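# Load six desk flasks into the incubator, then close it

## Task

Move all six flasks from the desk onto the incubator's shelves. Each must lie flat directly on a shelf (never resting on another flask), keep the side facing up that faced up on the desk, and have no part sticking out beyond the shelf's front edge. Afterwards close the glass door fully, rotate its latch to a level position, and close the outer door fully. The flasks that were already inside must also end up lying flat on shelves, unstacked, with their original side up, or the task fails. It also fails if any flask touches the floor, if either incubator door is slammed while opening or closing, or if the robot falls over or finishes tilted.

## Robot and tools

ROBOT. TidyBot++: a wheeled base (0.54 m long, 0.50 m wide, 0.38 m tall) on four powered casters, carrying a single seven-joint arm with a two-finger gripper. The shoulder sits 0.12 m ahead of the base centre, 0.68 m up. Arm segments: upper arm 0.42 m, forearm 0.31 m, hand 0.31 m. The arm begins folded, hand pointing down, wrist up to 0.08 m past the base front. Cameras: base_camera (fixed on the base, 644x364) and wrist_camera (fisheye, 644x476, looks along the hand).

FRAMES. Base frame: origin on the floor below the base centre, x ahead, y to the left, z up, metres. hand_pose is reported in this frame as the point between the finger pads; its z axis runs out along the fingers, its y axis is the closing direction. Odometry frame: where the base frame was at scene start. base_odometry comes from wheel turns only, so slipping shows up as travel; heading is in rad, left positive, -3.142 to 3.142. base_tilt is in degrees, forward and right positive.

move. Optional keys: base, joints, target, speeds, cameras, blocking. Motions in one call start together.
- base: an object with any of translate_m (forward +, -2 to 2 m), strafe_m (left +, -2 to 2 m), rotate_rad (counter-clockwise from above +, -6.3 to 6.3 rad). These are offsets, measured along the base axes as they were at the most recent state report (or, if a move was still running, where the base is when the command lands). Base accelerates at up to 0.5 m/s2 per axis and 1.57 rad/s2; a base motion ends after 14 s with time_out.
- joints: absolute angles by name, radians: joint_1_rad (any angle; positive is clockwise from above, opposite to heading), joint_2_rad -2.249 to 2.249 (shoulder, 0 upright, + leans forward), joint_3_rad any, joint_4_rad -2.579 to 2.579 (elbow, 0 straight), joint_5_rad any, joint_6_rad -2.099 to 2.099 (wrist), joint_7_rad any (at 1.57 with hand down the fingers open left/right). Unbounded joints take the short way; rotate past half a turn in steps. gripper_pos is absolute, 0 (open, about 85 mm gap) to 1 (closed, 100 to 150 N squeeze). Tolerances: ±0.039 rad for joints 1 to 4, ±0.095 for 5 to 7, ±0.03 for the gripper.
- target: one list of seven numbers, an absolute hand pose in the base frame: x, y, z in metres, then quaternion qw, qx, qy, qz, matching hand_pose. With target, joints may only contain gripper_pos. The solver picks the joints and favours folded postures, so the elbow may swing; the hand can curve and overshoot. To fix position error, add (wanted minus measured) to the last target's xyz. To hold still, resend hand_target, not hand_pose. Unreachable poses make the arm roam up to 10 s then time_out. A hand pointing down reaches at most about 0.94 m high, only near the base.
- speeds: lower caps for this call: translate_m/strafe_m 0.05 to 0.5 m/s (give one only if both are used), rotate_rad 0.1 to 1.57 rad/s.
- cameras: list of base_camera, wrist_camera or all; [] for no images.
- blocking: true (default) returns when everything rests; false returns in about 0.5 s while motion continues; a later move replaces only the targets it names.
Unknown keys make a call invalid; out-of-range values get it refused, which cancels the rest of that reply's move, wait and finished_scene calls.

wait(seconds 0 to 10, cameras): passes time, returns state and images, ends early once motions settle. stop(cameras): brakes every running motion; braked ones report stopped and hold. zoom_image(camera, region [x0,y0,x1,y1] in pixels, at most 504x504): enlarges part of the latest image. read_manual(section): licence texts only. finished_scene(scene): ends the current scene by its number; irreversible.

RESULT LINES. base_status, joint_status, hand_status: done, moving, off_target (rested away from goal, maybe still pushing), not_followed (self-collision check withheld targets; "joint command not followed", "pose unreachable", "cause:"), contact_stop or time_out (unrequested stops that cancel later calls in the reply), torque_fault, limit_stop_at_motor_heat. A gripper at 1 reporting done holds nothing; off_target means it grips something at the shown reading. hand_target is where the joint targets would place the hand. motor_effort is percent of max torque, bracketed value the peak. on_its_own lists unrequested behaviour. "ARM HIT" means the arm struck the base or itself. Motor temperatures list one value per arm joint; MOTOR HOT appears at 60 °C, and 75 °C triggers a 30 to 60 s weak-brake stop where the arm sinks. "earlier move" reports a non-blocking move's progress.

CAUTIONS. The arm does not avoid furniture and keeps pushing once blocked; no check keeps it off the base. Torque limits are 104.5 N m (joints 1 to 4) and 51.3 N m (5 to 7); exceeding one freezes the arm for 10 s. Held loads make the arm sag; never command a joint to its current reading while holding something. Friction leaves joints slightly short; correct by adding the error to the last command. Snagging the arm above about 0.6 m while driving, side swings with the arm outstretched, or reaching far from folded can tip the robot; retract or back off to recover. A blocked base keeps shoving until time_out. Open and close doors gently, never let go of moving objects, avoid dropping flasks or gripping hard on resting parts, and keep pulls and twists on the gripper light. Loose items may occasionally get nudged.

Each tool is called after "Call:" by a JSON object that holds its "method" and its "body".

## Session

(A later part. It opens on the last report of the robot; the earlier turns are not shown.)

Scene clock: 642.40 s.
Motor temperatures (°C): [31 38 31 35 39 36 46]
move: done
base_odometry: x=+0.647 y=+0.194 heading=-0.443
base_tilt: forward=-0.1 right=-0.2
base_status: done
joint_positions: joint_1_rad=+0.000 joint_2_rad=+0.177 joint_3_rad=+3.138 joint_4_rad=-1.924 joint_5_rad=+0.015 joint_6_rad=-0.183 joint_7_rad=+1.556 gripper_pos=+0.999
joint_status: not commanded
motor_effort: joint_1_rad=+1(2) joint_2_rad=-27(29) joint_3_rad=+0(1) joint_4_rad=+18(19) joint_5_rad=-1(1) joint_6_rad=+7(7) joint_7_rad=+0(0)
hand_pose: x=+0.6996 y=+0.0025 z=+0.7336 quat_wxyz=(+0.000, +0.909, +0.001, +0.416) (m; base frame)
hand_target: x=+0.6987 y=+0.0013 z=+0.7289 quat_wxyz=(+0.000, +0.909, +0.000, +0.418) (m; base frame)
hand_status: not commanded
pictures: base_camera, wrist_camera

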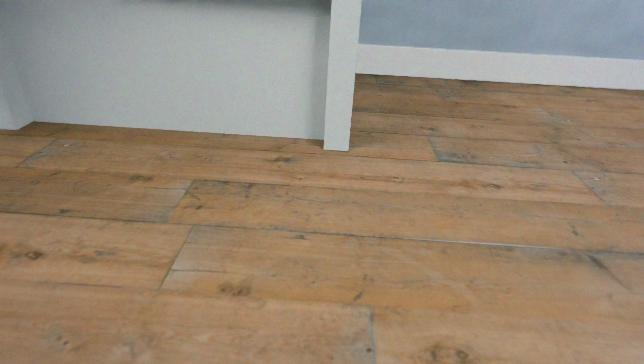

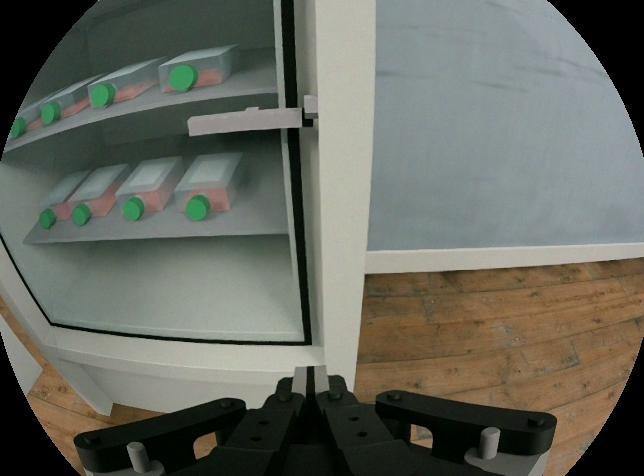

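Call:
{"method": "move", "body": {"base": {"translate_m":-0.63}, "joints": {"joint_2_rad":0.003,"joint_4_rad":-0.678,"joint_6_rad":-1.51}, "cameras": []}}

Call:
{"method": "move", "body": {"base": {"strafe_m":1.13}}}

Scene clock: 646.43 s.
Motor temperatures (°C): [31 38 31 35 39 36 46]
move: done
base_odometry: x=+0.078 y=+0.464 heading=-0.443
base_tilt: forward=-0.1 right=-0.2
base_status: done
joint_positions: joint_1_rad=+0.000 joint_2_rad=+0.009 joint_3_rad=+3.138 joint_4_rad=-0.681 joint_5_rad=+0.015 joint_6_rad=-1.458 joint_7_rad=+1.556 gripper_pos=+0.999
joint_status: all done
motor_effort: joint_1_rad=+1(2) joint_2_rad=-17(33) joint_3_rad=+0(1) joint_4_rad=+15(22) joint_5_rad=+0(1) joint_6_rad=+7(8) joint_7_rad=+0(0)
hand_pose: x=+0.5837 y=-0.0016 z=+1.1750 quat_wxyz=(+0.002, +0.879, -0.008, +0.477) (m; base frame)
hand_target: x=+0.5715 y=+0.0013 z=+1.1659 quat_wxyz=(+0.000, +0.889, +0.000, +0.458) (m; base frame)
hand_status: not commanded
pictures: none
No camera images: "cameras" was empty.

Scene clock: 649.83 s.
Motor temperatures (°C): [31 38 31 35 39 36 46]
move: done
base_odometry: x=+0.562 y=+1.485 heading=-0.442
base_tilt: forward=-0.1 right=-0.2
base_status: done
joint_positions: joint_1_rad=-0.001 joint_2_rad=+0.009 joint_3_rad=+3.138 joint_4_rad=-0.681 joint_5_rad=+0.015 joint_6_rad=-1.461 joint_7_rad=+1.556 gripper_pos=+0.999
joint_status: not commanded
motor_effort: joint_1_rad=+2(3) joint_2_rad=-17(20) joint_3_rad=+1(2) joint_4_rad=+15(16) joint_5_rad=+0(2) joint_6_rad=+7(8) joint_7_rad=+0(0)
hand_pose: x=+0.5832 y=-0.0012 z=+1.1744 quat_wxyz=(+0.002, +0.880, -0.007, +0.475) (m; base frame)
hand_target: x=+0.5715 y=+0.0013 z=+1.1659 quat_wxyz=(+0.000, +0.889, +0.000, +0.458) (m; base frame)
hand_status: not commanded
pictures: base_camera, wrist_camera

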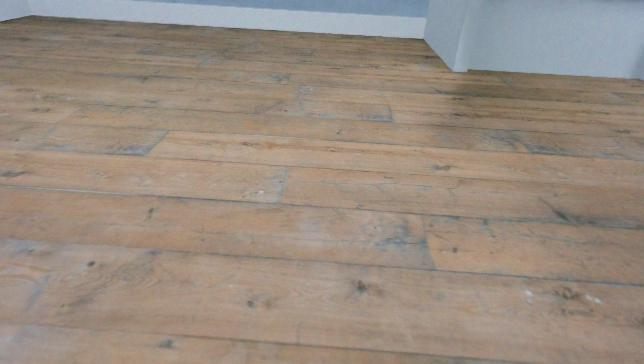

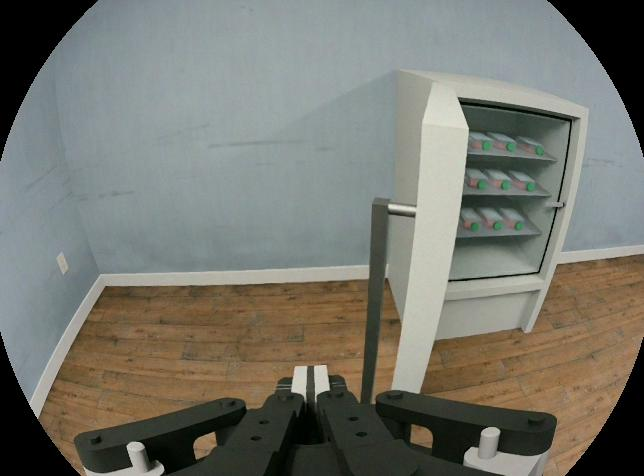

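Call:
{"method": "move", "body": {"base": {"translate_m":0.48,"strafe_m":0.03}, "speeds": {"translate_m":0.25}, "cameras": ["wrist_camera"]}}

Scene clock: 653.23 s.
Motor temperatures (°C): [31 38 31 35 39 36 46]
move: done
base_odometry: x=+1.009 y=+1.307 heading=-0.442
base_tilt: forward=-0.1 right=-0.2
base_status: done
joint_positions: joint_1_rad=-0.001 joint_2_rad=+0.010 joint_3_rad=+3.138 joint_4_rad=-0.680 joint_5_rad=+0.015 joint_6_rad=-1.462 joint_7_rad=+1.556 gripper_pos=+0.999
joint_status: not commanded
motor_effort: joint_1_rad=+1(2) joint_2_rad=-17(21) joint_3_rad=+0(1) joint_4_rad=+15(16) joint_5_rad=+1(1) joint_6_rad=+7(8) joint_7_rad=+0(0)
hand_pose: x=+0.5834 y=-0.0012 z=+1.1739 quat_wxyz=(+0.002, +0.880, -0.007, +0.475) (m; base frame)
hand_target: x=+0.5715 y=+0.0013 z=+1.1659 quat_wxyz=(+0.000, +0.889, +0.000, +0.458) (m; base frame)
hand_status: not commanded
pictures: wrist_camera

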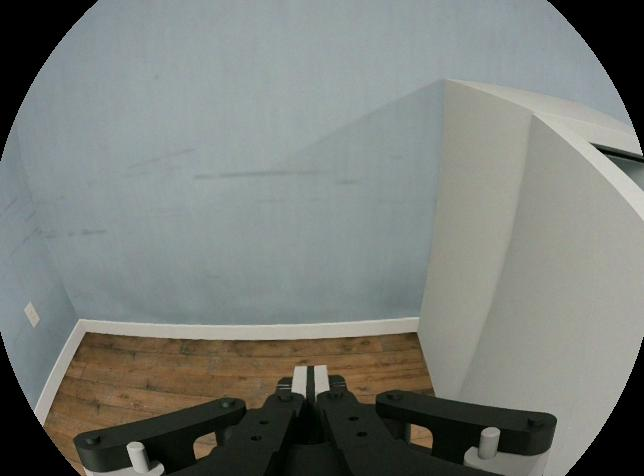

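Call:
{"method": "move", "body": {"base": {"strafe_m":-0.24,"translate_m":-0.02}, "speeds": {"strafe_m":0.15}}}

Scene clock: 655.73 s.
Motor temperatures (°C): [31 38 31 35 39 36 46]
move: done
base_odometry: x=+0.888 y=+1.098 heading=-0.442
base_tilt: forward=-0.1 right=-0.2
base_status: done
joint_positions: joint_1_rad=-0.002 joint_2_rad=+0.010 joint_3_rad=+3.136 joint_4_rad=-0.680 joint_5_rad=+0.009 joint_6_rad=-1.463 joint_7_rad=+1.556 gripper_pos=+0.999
joint_status: not commanded
motor_effort: joint_1_rad=+1(6) joint_2_rad=-17(19) joint_3_rad=+1(5) joint_4_rad=+15(16) joint_5_rad=+0(6) joint_6_rad=+7(8) joint_7_rad=+0(1)
hand_pose: x=+0.5833 y=+0.0022 z=+1.1740 quat_wxyz=(-0.001, +0.880, -0.005, +0.475) (m; base frame)
hand_target: x=+0.5715 y=+0.0013 z=+1.1659 quat_wxyz=(+0.000, +0.889, +0.000, +0.458) (m; base frame)
hand_status: not commanded
pictures: base_camera, wrist_camera

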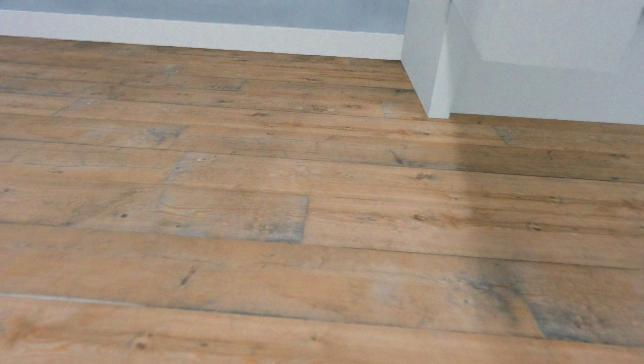

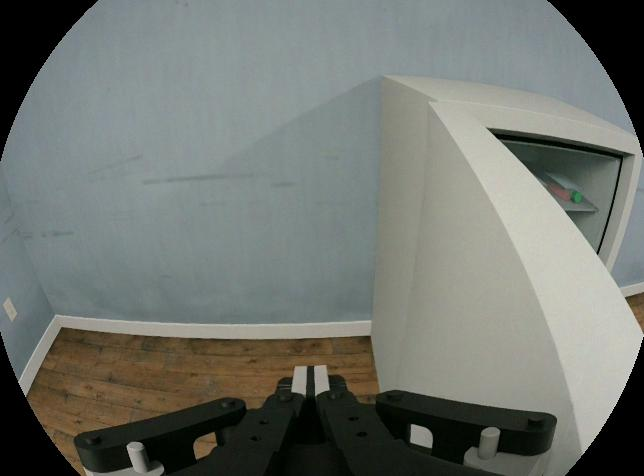

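Call:
{"method": "move", "body": {"base": {"strafe_m":-0.1}, "speeds": {"strafe_m":0.12}}}

Scene clock: 657.23 s.
Motor temperatures (°C): [31 38 31 35 39 36 46]
move: done
base_odometry: x=+0.845 y=+1.008 heading=-0.442
base_tilt: forward=-0.1 right=-0.2
base_status: done
joint_positions: joint_1_rad=+0.001 joint_2_rad=+0.010 joint_3_rad=+3.140 joint_4_rad=-0.680 joint_5_rad=+0.005 joint_6_rad=-1.464 joint_7_rad=+1.556 gripper_pos=+0.999
joint_status: not commanded
motor_effort: joint_1_rad=+1(7) joint_2_rad=-17(19) joint_3_rad=+0(5) joint_4_rad=+15(16) joint_5_rad=+0(4) joint_6_rad=+7(8) joint_7_rad=+0(1)
hand_pose: x=+0.5831 y=+0.0002 z=+1.1739 quat_wxyz=(-0.001, +0.880, -0.007, +0.474) (m; base frame)
hand_target: x=+0.5715 y=+0.0013 z=+1.1659 quat_wxyz=(+0.000, +0.889, +0.000, +0.458) (m; base frame)
hand_status: not commanded
pictures: base_camera, wrist_camera

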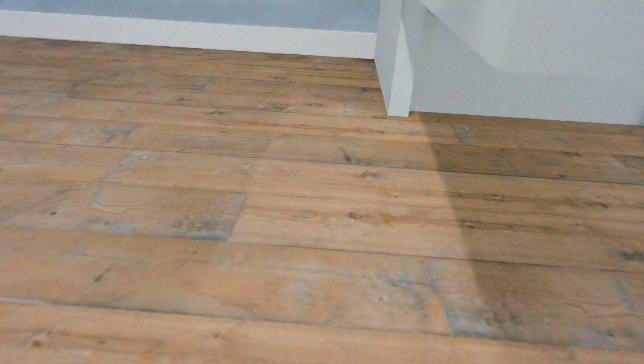

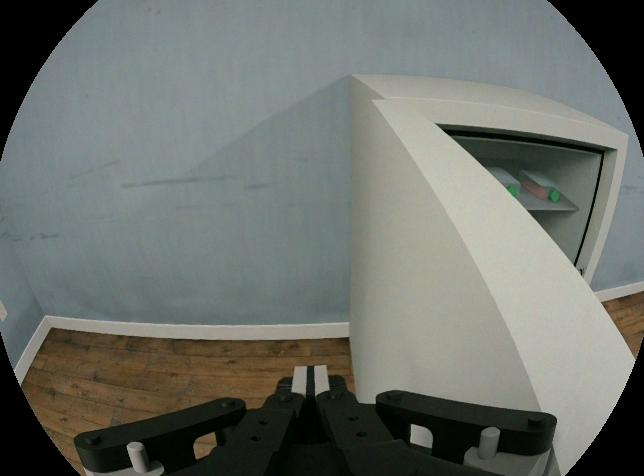

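Call:
{"method": "move", "body": {"base": {"strafe_m":-0.17,"translate_m":0.0}, "speeds": {"strafe_m":0.15}, "cameras": ["wrist_camera"]}}

Call:
{"method": "move", "body": {"base": {"strafe_m":-0.17,"translate_m":0.03}, "speeds": {"strafe_m":0.15}}}

Scene clock: 659.30 s.
Motor temperatures (°C): [31 38 31 35 39 36 46]
move: done
base_odometry: x=+0.772 y=+0.854 heading=-0.442
base_tilt: forward=-0.1 right=-0.2
base_status: done
joint_positions: joint_1_rad=-0.001 joint_2_rad=+0.009 joint_3_rad=+3.137 joint_4_rad=-0.679 joint_5_rad=+0.000 joint_6_rad=-1.466 joint_7_rad=+1.556 gripper_pos=+0.999
joint_status: not commanded
motor_effort: joint_1_rad=+2(8) joint_2_rad=-17(18) joint_3_rad=+0(6) joint_4_rad=+15(16) joint_5_rad=+0(6) joint_6_rad=+7(8) joint_7_rad=+0(1)
hand_pose: x=+0.5824 y=+0.0040 z=+1.1738 quat_wxyz=(-0.005, +0.881, -0.004, +0.474) (m; base frame)
hand_target: x=+0.5715 y=+0.0013 z=+1.1659 quat_wxyz=(+0.000, +0.889, +0.000, +0.458) (m; base frame)
hand_status: not commanded
pictures: wrist_camera

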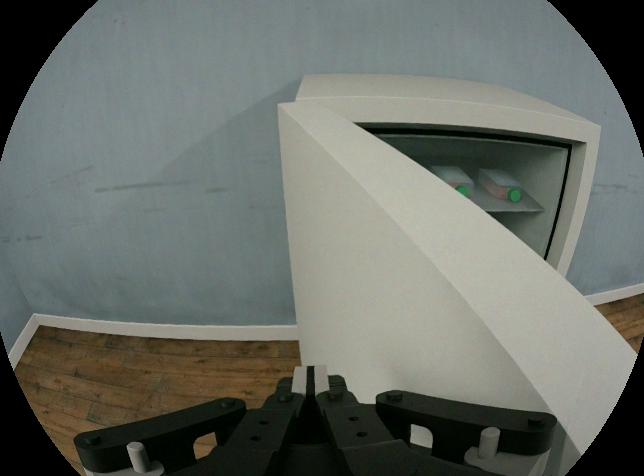

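Scene clock: 661.03 s.
Motor temperatures (°C): [31 38 31 35 39 36 46]
move: done
base_odometry: x=+0.726 y=+0.687 heading=-0.442
base_tilt: forward=-0.1 right=-0.2
base_status: done
joint_positions: joint_1_rad=-0.005 joint_2_rad=+0.008 joint_3_rad=+3.133 joint_4_rad=-0.679 joint_5_rad=-0.004 joint_6_rad=-1.469 joint_7_rad=+1.556 gripper_pos=+0.999
joint_status: not commanded
motor_effort: joint_1_rad=+2(8) joint_2_rad=-16(18) joint_3_rad=+0(6) joint_4_rad=+15(16) joint_5_rad=+0(5) joint_6_rad=+7(8) joint_7_rad=+0(0)
hand_pose: x=+0.5809 y=+0.0088 z=+1.1742 quat_wxyz=(-0.009, +0.881, +0.000, +0.474) (m; base frame)
hand_target: x=+0.5715 y=+0.0013 z=+1.1659 quat_wxyz=(+0.000, +0.889, +0.000, +0.458) (m; base frame)
hand_status: not commanded
pictures: base_camera, wrist_camera

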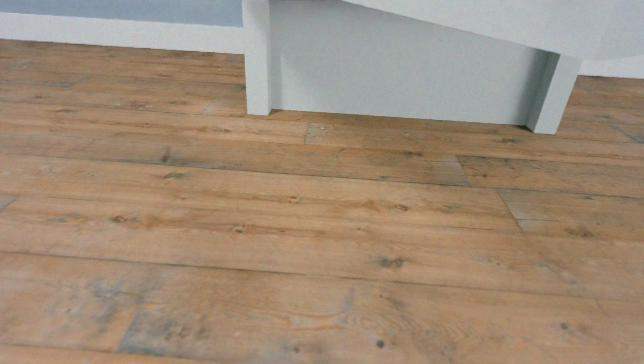

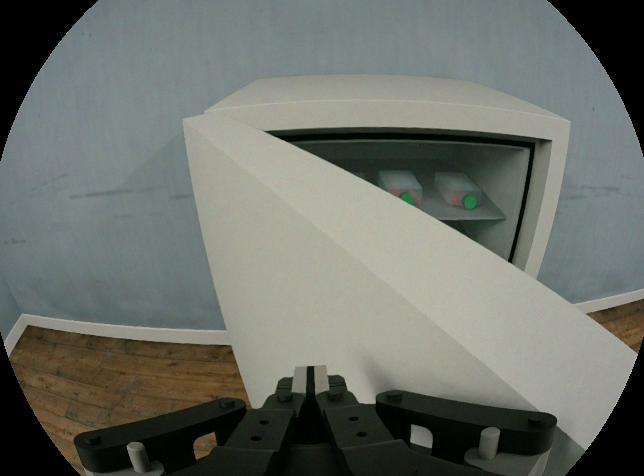

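Call:
{"method": "move", "body": {"base": {"strafe_m":-0.146,"translate_m":0.09}, "speeds": {"translate_m":0.15}, "cameras": ["wrist_camera"]}}

Call:
{"method": "move", "body": {"base": {"strafe_m":-0.12,"translate_m":0.14}, "speeds": {"translate_m":0.12}}}

Scene clock: 663.10 s.
Motor temperatures (°C): [31 38 31 35 39 36 46]
move: done
base_odometry: x=+0.745 y=+0.517 heading=-0.443
base_tilt: forward=-0.1 right=-0.2
base_status: done
joint_positions: joint_1_rad=-0.005 joint_2_rad=+0.001 joint_3_rad=+3.134 joint_4_rad=-0.677 joint_5_rad=-0.006 joint_6_rad=-1.474 joint_7_rad=+1.556 gripper_pos=+0.999
joint_status: not commanded
motor_effort: joint_1_rad=+1(6) joint_2_rad=-16(18) joint_3_rad=+0(5) joint_4_rad=+16(16) joint_5_rad=-1(4) joint_6_rad=+7(9) joint_7_rad=+0(1)
hand_pose: x=+0.5766 y=+0.0090 z=+1.1766 quat_wxyz=(-0.009, +0.880, +0.000, +0.475) (m; base frame)
hand_target: x=+0.5715 y=+0.0013 z=+1.1659 quat_wxyz=(+0.000, +0.889, +0.000, +0.458) (m; base frame)
hand_status: not commanded
pictures: wrist_camera

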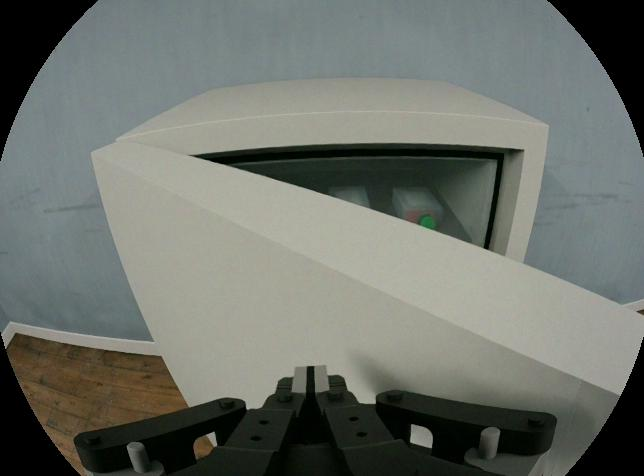

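Scene clock: 665.17 s.
Motor temperatures (°C): [31 38 31 35 39 36 46]
move: done
base_odometry: x=+0.820 y=+0.348 heading=-0.443
base_tilt: forward=-0.1 right=-0.2
base_status: done
joint_positions: joint_1_rad=-0.006 joint_2_rad=+0.001 joint_3_rad=+3.134 joint_4_rad=-0.677 joint_5_rad=-0.007 joint_6_rad=-1.488 joint_7_rad=+1.556 gripper_pos=+0.999
joint_status: not commanded
motor_effort: joint_1_rad=+2(6) joint_2_rad=-16(19) joint_3_rad=+0(4) joint_4_rad=+15(16) joint_5_rad=-1(4) joint_6_rad=+7(14) joint_7_rad=+0(0)
hand_pose: x=+0.5743 y=+0.0096 z=+1.1730 quat_wxyz=(-0.010, +0.883, +0.001, +0.469) (m; base frame)
hand_target: x=+0.5715 y=+0.0013 z=+1.1659 quat_wxyz=(+0.000, +0.889, +0.000, +0.458) (m; base frame)
hand_status: not commanded
pictures: base_camera, wrist_camera

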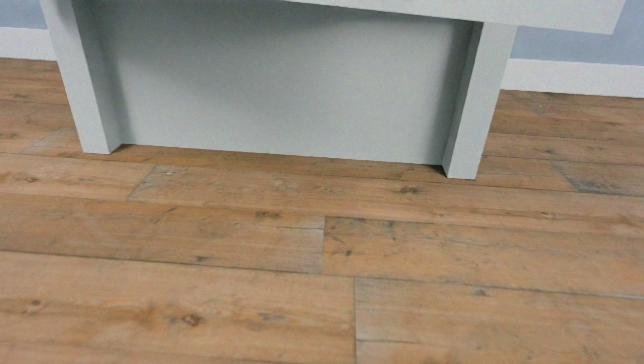

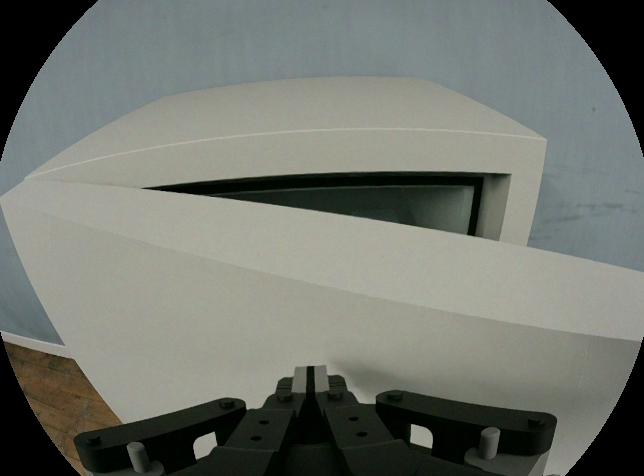

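Call:
{"method": "move", "body": {"base": {"strafe_m":-0.03,"translate_m":0.1}, "speeds": {"translate_m":0.1}, "cameras": ["wrist_camera"]}}

Call:
{"method": "move", "body": {"base": {"translate_m":0.05}, "speeds": {"translate_m":0.06}}}

Scene clock: 667.00 s.
Motor temperatures (°C): [31 38 31 35 39 36 46]
move: done
base_odometry: x=+0.897 y=+0.278 heading=-0.443
base_tilt: forward=-0.1 right=-0.2
base_status: done
joint_positions: joint_1_rad=-0.006 joint_2_rad=+0.002 joint_3_rad=+3.134 joint_4_rad=-0.676 joint_5_rad=-0.007 joint_6_rad=-1.498 joint_7_rad=+1.556 gripper_pos=+0.999
joint_status: not commanded
motor_effort: joint_1_rad=+1(3) joint_2_rad=-16(19) joint_3_rad=+0(2) joint_4_rad=+15(16) joint_5_rad=+0(1) joint_6_rad=+7(12) joint_7_rad=+0(0)
hand_pose: x=+0.5729 y=+0.0096 z=+1.1701 quat_wxyz=(-0.010, +0.886, +0.001, +0.464) (m; base frame)
hand_target: x=+0.5715 y=+0.0013 z=+1.1659 quat_wxyz=(+0.000, +0.889, +0.000, +0.458) (m; base frame)
hand_status: not commanded
pictures: wrist_camera

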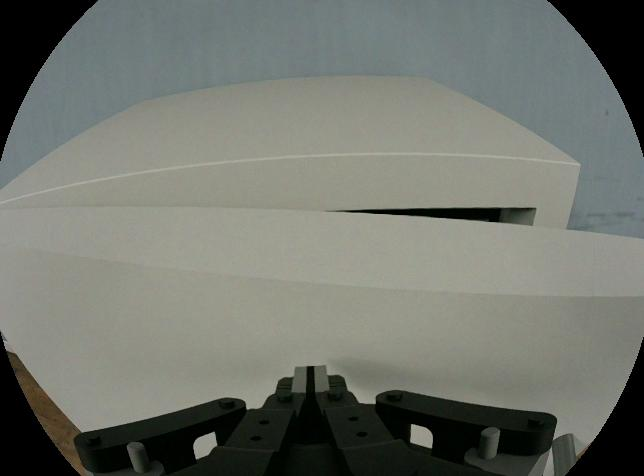

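Scene clock: 668.33 s.
Motor temperatures (°C): [31 38 31 35 39 36 46]
move: done
base_odometry: x=+0.943 y=+0.256 heading=-0.444
base_tilt: forward=-0.1 right=-0.2
base_status: done
joint_positions: joint_1_rad=-0.006 joint_2_rad=+0.006 joint_3_rad=+3.134 joint_4_rad=-0.676 joint_5_rad=-0.007 joint_6_rad=-1.501 joint_7_rad=+1.556 gripper_pos=+0.999
joint_status: not commanded
motor_effort: joint_1_rad=+2(2) joint_2_rad=-17(19) joint_3_rad=+0(1) joint_4_rad=+14(16) joint_5_rad=-1(1) joint_6_rad=+7(11) joint_7_rad=+0(0)
hand_pose: x=+0.5741 y=+0.0096 z=+1.1678 quat_wxyz=(-0.010, +0.887, +0.001, +0.461) (m; base frame)
hand_target: x=+0.5715 y=+0.0013 z=+1.1659 quat_wxyz=(+0.000, +0.889, +0.000, +0.458) (m; base frame)
hand_status: not commanded
pictures: base_camera, wrist_camera

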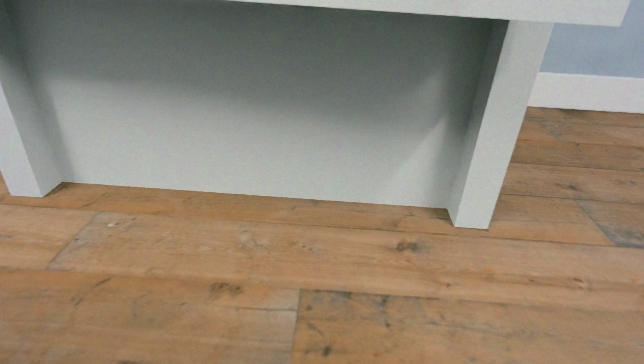

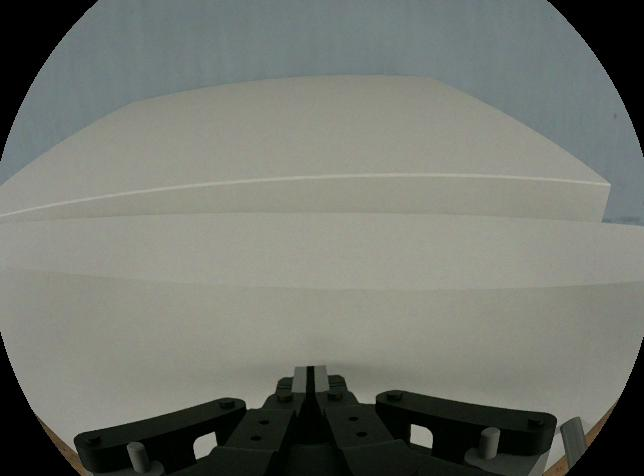

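Call:
{"method": "move", "body": {"base": {"translate_m":0.04}, "speeds": {"translate_m":0.06}, "cameras": []}}

Call:
{"method": "move", "body": {"base": {"translate_m":0.03}, "speeds": {"translate_m":0.06}, "cameras": ["wrist_camera"]}}

Call:
{"method": "move", "body": {"base": {"translate_m":0.025}, "speeds": {"translate_m":0.06}}}

Scene clock: 669.67 s.
Motor temperatures (°C): [31 38 31 35 39 36 46]
move: done
base_odometry: x=+0.979 y=+0.239 heading=-0.444
base_tilt: forward=-0.1 right=-0.2
base_status: done
joint_positions: joint_1_rad=-0.006 joint_2_rad=+0.005 joint_3_rad=+3.134 joint_4_rad=-0.675 joint_5_rad=-0.007 joint_6_rad=-1.504 joint_7_rad=+1.556 gripper_pos=+0.999
joint_status: not commanded
motor_effort: joint_1_rad=+2(2) joint_2_rad=-17(19) joint_3_rad=+0(1) joint_4_rad=+15(16) joint_5_rad=+0(1) joint_6_rad=+7(12) joint_7_rad=+0(0)
hand_pose: x=+0.5733 y=+0.0095 z=+1.1677 quat_wxyz=(-0.010, +0.888, +0.001, +0.461) (m; base frame)
hand_target: x=+0.5715 y=+0.0013 z=+1.1659 quat_wxyz=(+0.000, +0.889, +0.000, +0.458) (m; base frame)
hand_status: not commanded
pictures: none
No camera images: "cameras" was empty.

Scene clock: 670.57 s.
Motor temperatures (°C): [31 38 31 35 39 36 46]
move: done
base_odometry: x=+1.006 y=+0.226 heading=-0.444
base_tilt: forward=-0.1 right=-0.2
base_status: done
joint_positions: joint_1_rad=-0.006 joint_2_rad=-0.019 joint_3_rad=+3.134 joint_4_rad=-0.675 joint_5_rad=-0.007 joint_6_rad=-1.538 joint_7_rad=+1.556 gripper_pos=+0.999
joint_status: not commanded
motor_effort: joint_1_rad=+2(2) joint_2_rad=-9(18) joint_3_rad=+0(1) joint_4_rad=+13(16) joint_5_rad=+0(1) joint_6_rad=+12(16) joint_7_rad=+0(0)
hand_pose: x=+0.5553 y=+0.0094 z=+1.1697 quat_wxyz=(-0.010, +0.890, +0.001, +0.456) (m; base frame)
hand_target: x=+0.5715 y=+0.0013 z=+1.1659 quat_wxyz=(+0.000, +0.889, +0.000, +0.458) (m; base frame)
hand_status: not commanded
pictures: wrist_camera

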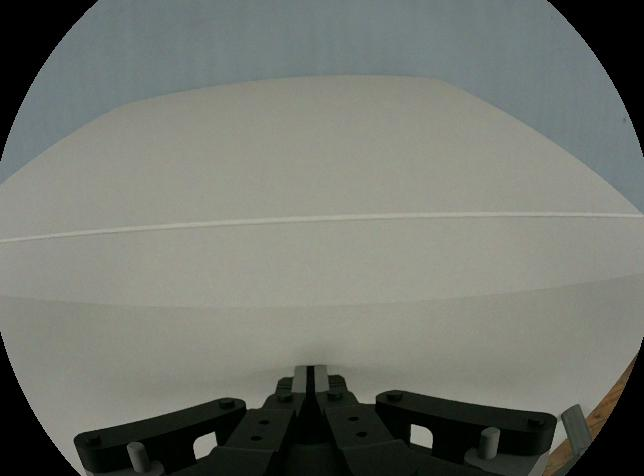

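Scene clock: 671.43 s.
Motor temperatures (°C): [31 38 31 35 39 36 46]
move: done
base_odometry: x=+1.028 y=+0.215 heading=-0.444
base_tilt: forward=-0.1 right=-0.2
base_status: done
joint_positions: joint_1_rad=-0.006 joint_2_rad=-0.049 joint_3_rad=+3.134 joint_4_rad=-0.676 joint_5_rad=-0.007 joint_6_rad=-1.588 joint_7_rad=+1.556 gripper_pos=+0.999
joint_status: not commanded
motor_effort: joint_1_rad=+1(3) joint_2_rad=-1(10) joint_3_rad=+0(1) joint_4_rad=+15(17) joint_5_rad=+0(1) joint_6_rad=+19(23) joint_7_rad=+0(0)
hand_pose: x=+0.5315 y=+0.0092 z=+1.1699 quat_wxyz=(-0.009, +0.894, +0.001, +0.447) (m; base frame)
hand_target: x=+0.5715 y=+0.0013 z=+1.1659 quat_wxyz=(+0.000, +0.889, +0.000, +0.458) (m; base frame)
hand_status: not commanded
pictures: base_camera, wrist_camera

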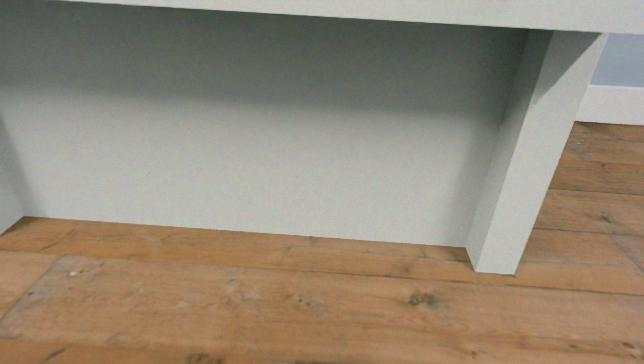

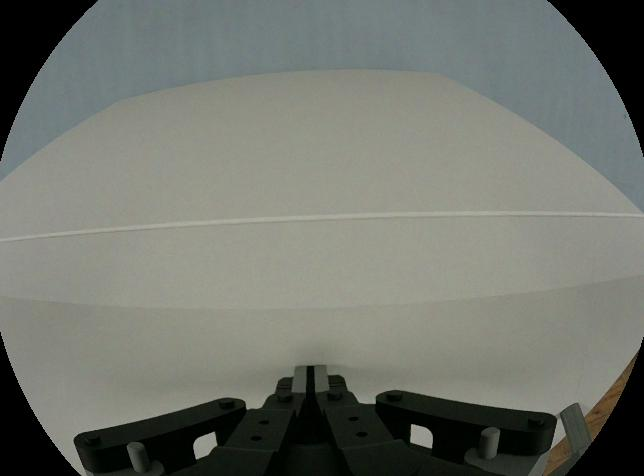

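Closed. Back off and check.

Call:
{"method": "move", "body": {"base": {"translate_m":-0.45}, "speeds": {"translate_m":0.3}}}

Scene clock: 674.00 s.
Motor temperatures (°C): [31 38 31 35 39 36 46]
move: done
base_odometry: x=+0.622 y=+0.408 heading=-0.444
base_tilt: forward=-0.1 right=-0.2
base_status: done
joint_positions: joint_1_rad=-0.005 joint_2_rad=+0.007 joint_3_rad=+3.134 joint_4_rad=-0.675 joint_5_rad=-0.007 joint_6_rad=-1.529 joint_7_rad=+1.556 gripper_pos=+0.999
joint_status: not commanded
motor_effort: joint_1_rad=+2(3) joint_2_rad=-16(23) joint_3_rad=+0(1) joint_4_rad=+15(17) joint_5_rad=+0(1) joint_6_rad=+7(19) joint_7_rad=+0(0)
hand_pose: x=+0.5696 y=+0.0089 z=+1.1607 quat_wxyz=(-0.009, +0.894, +0.000, +0.449) (m; base frame)
hand_target: x=+0.5715 y=+0.0013 z=+1.1659 quat_wxyz=(+0.000, +0.889, +0.000, +0.458) (m; base frame)
hand_status: not commanded
pictures: base_camera, wrist_camera

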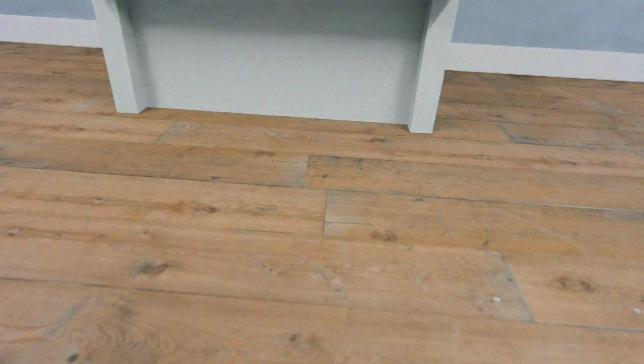

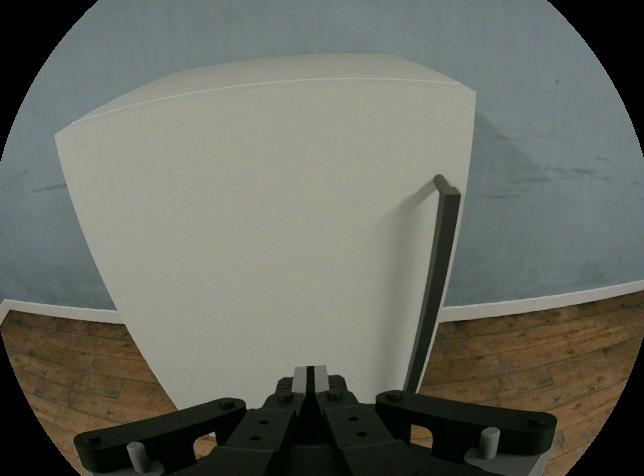

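Flush closed.

Call:
{"method": "finished_scene", "body": {"scene": 2}}

The scene is finished: the task was done.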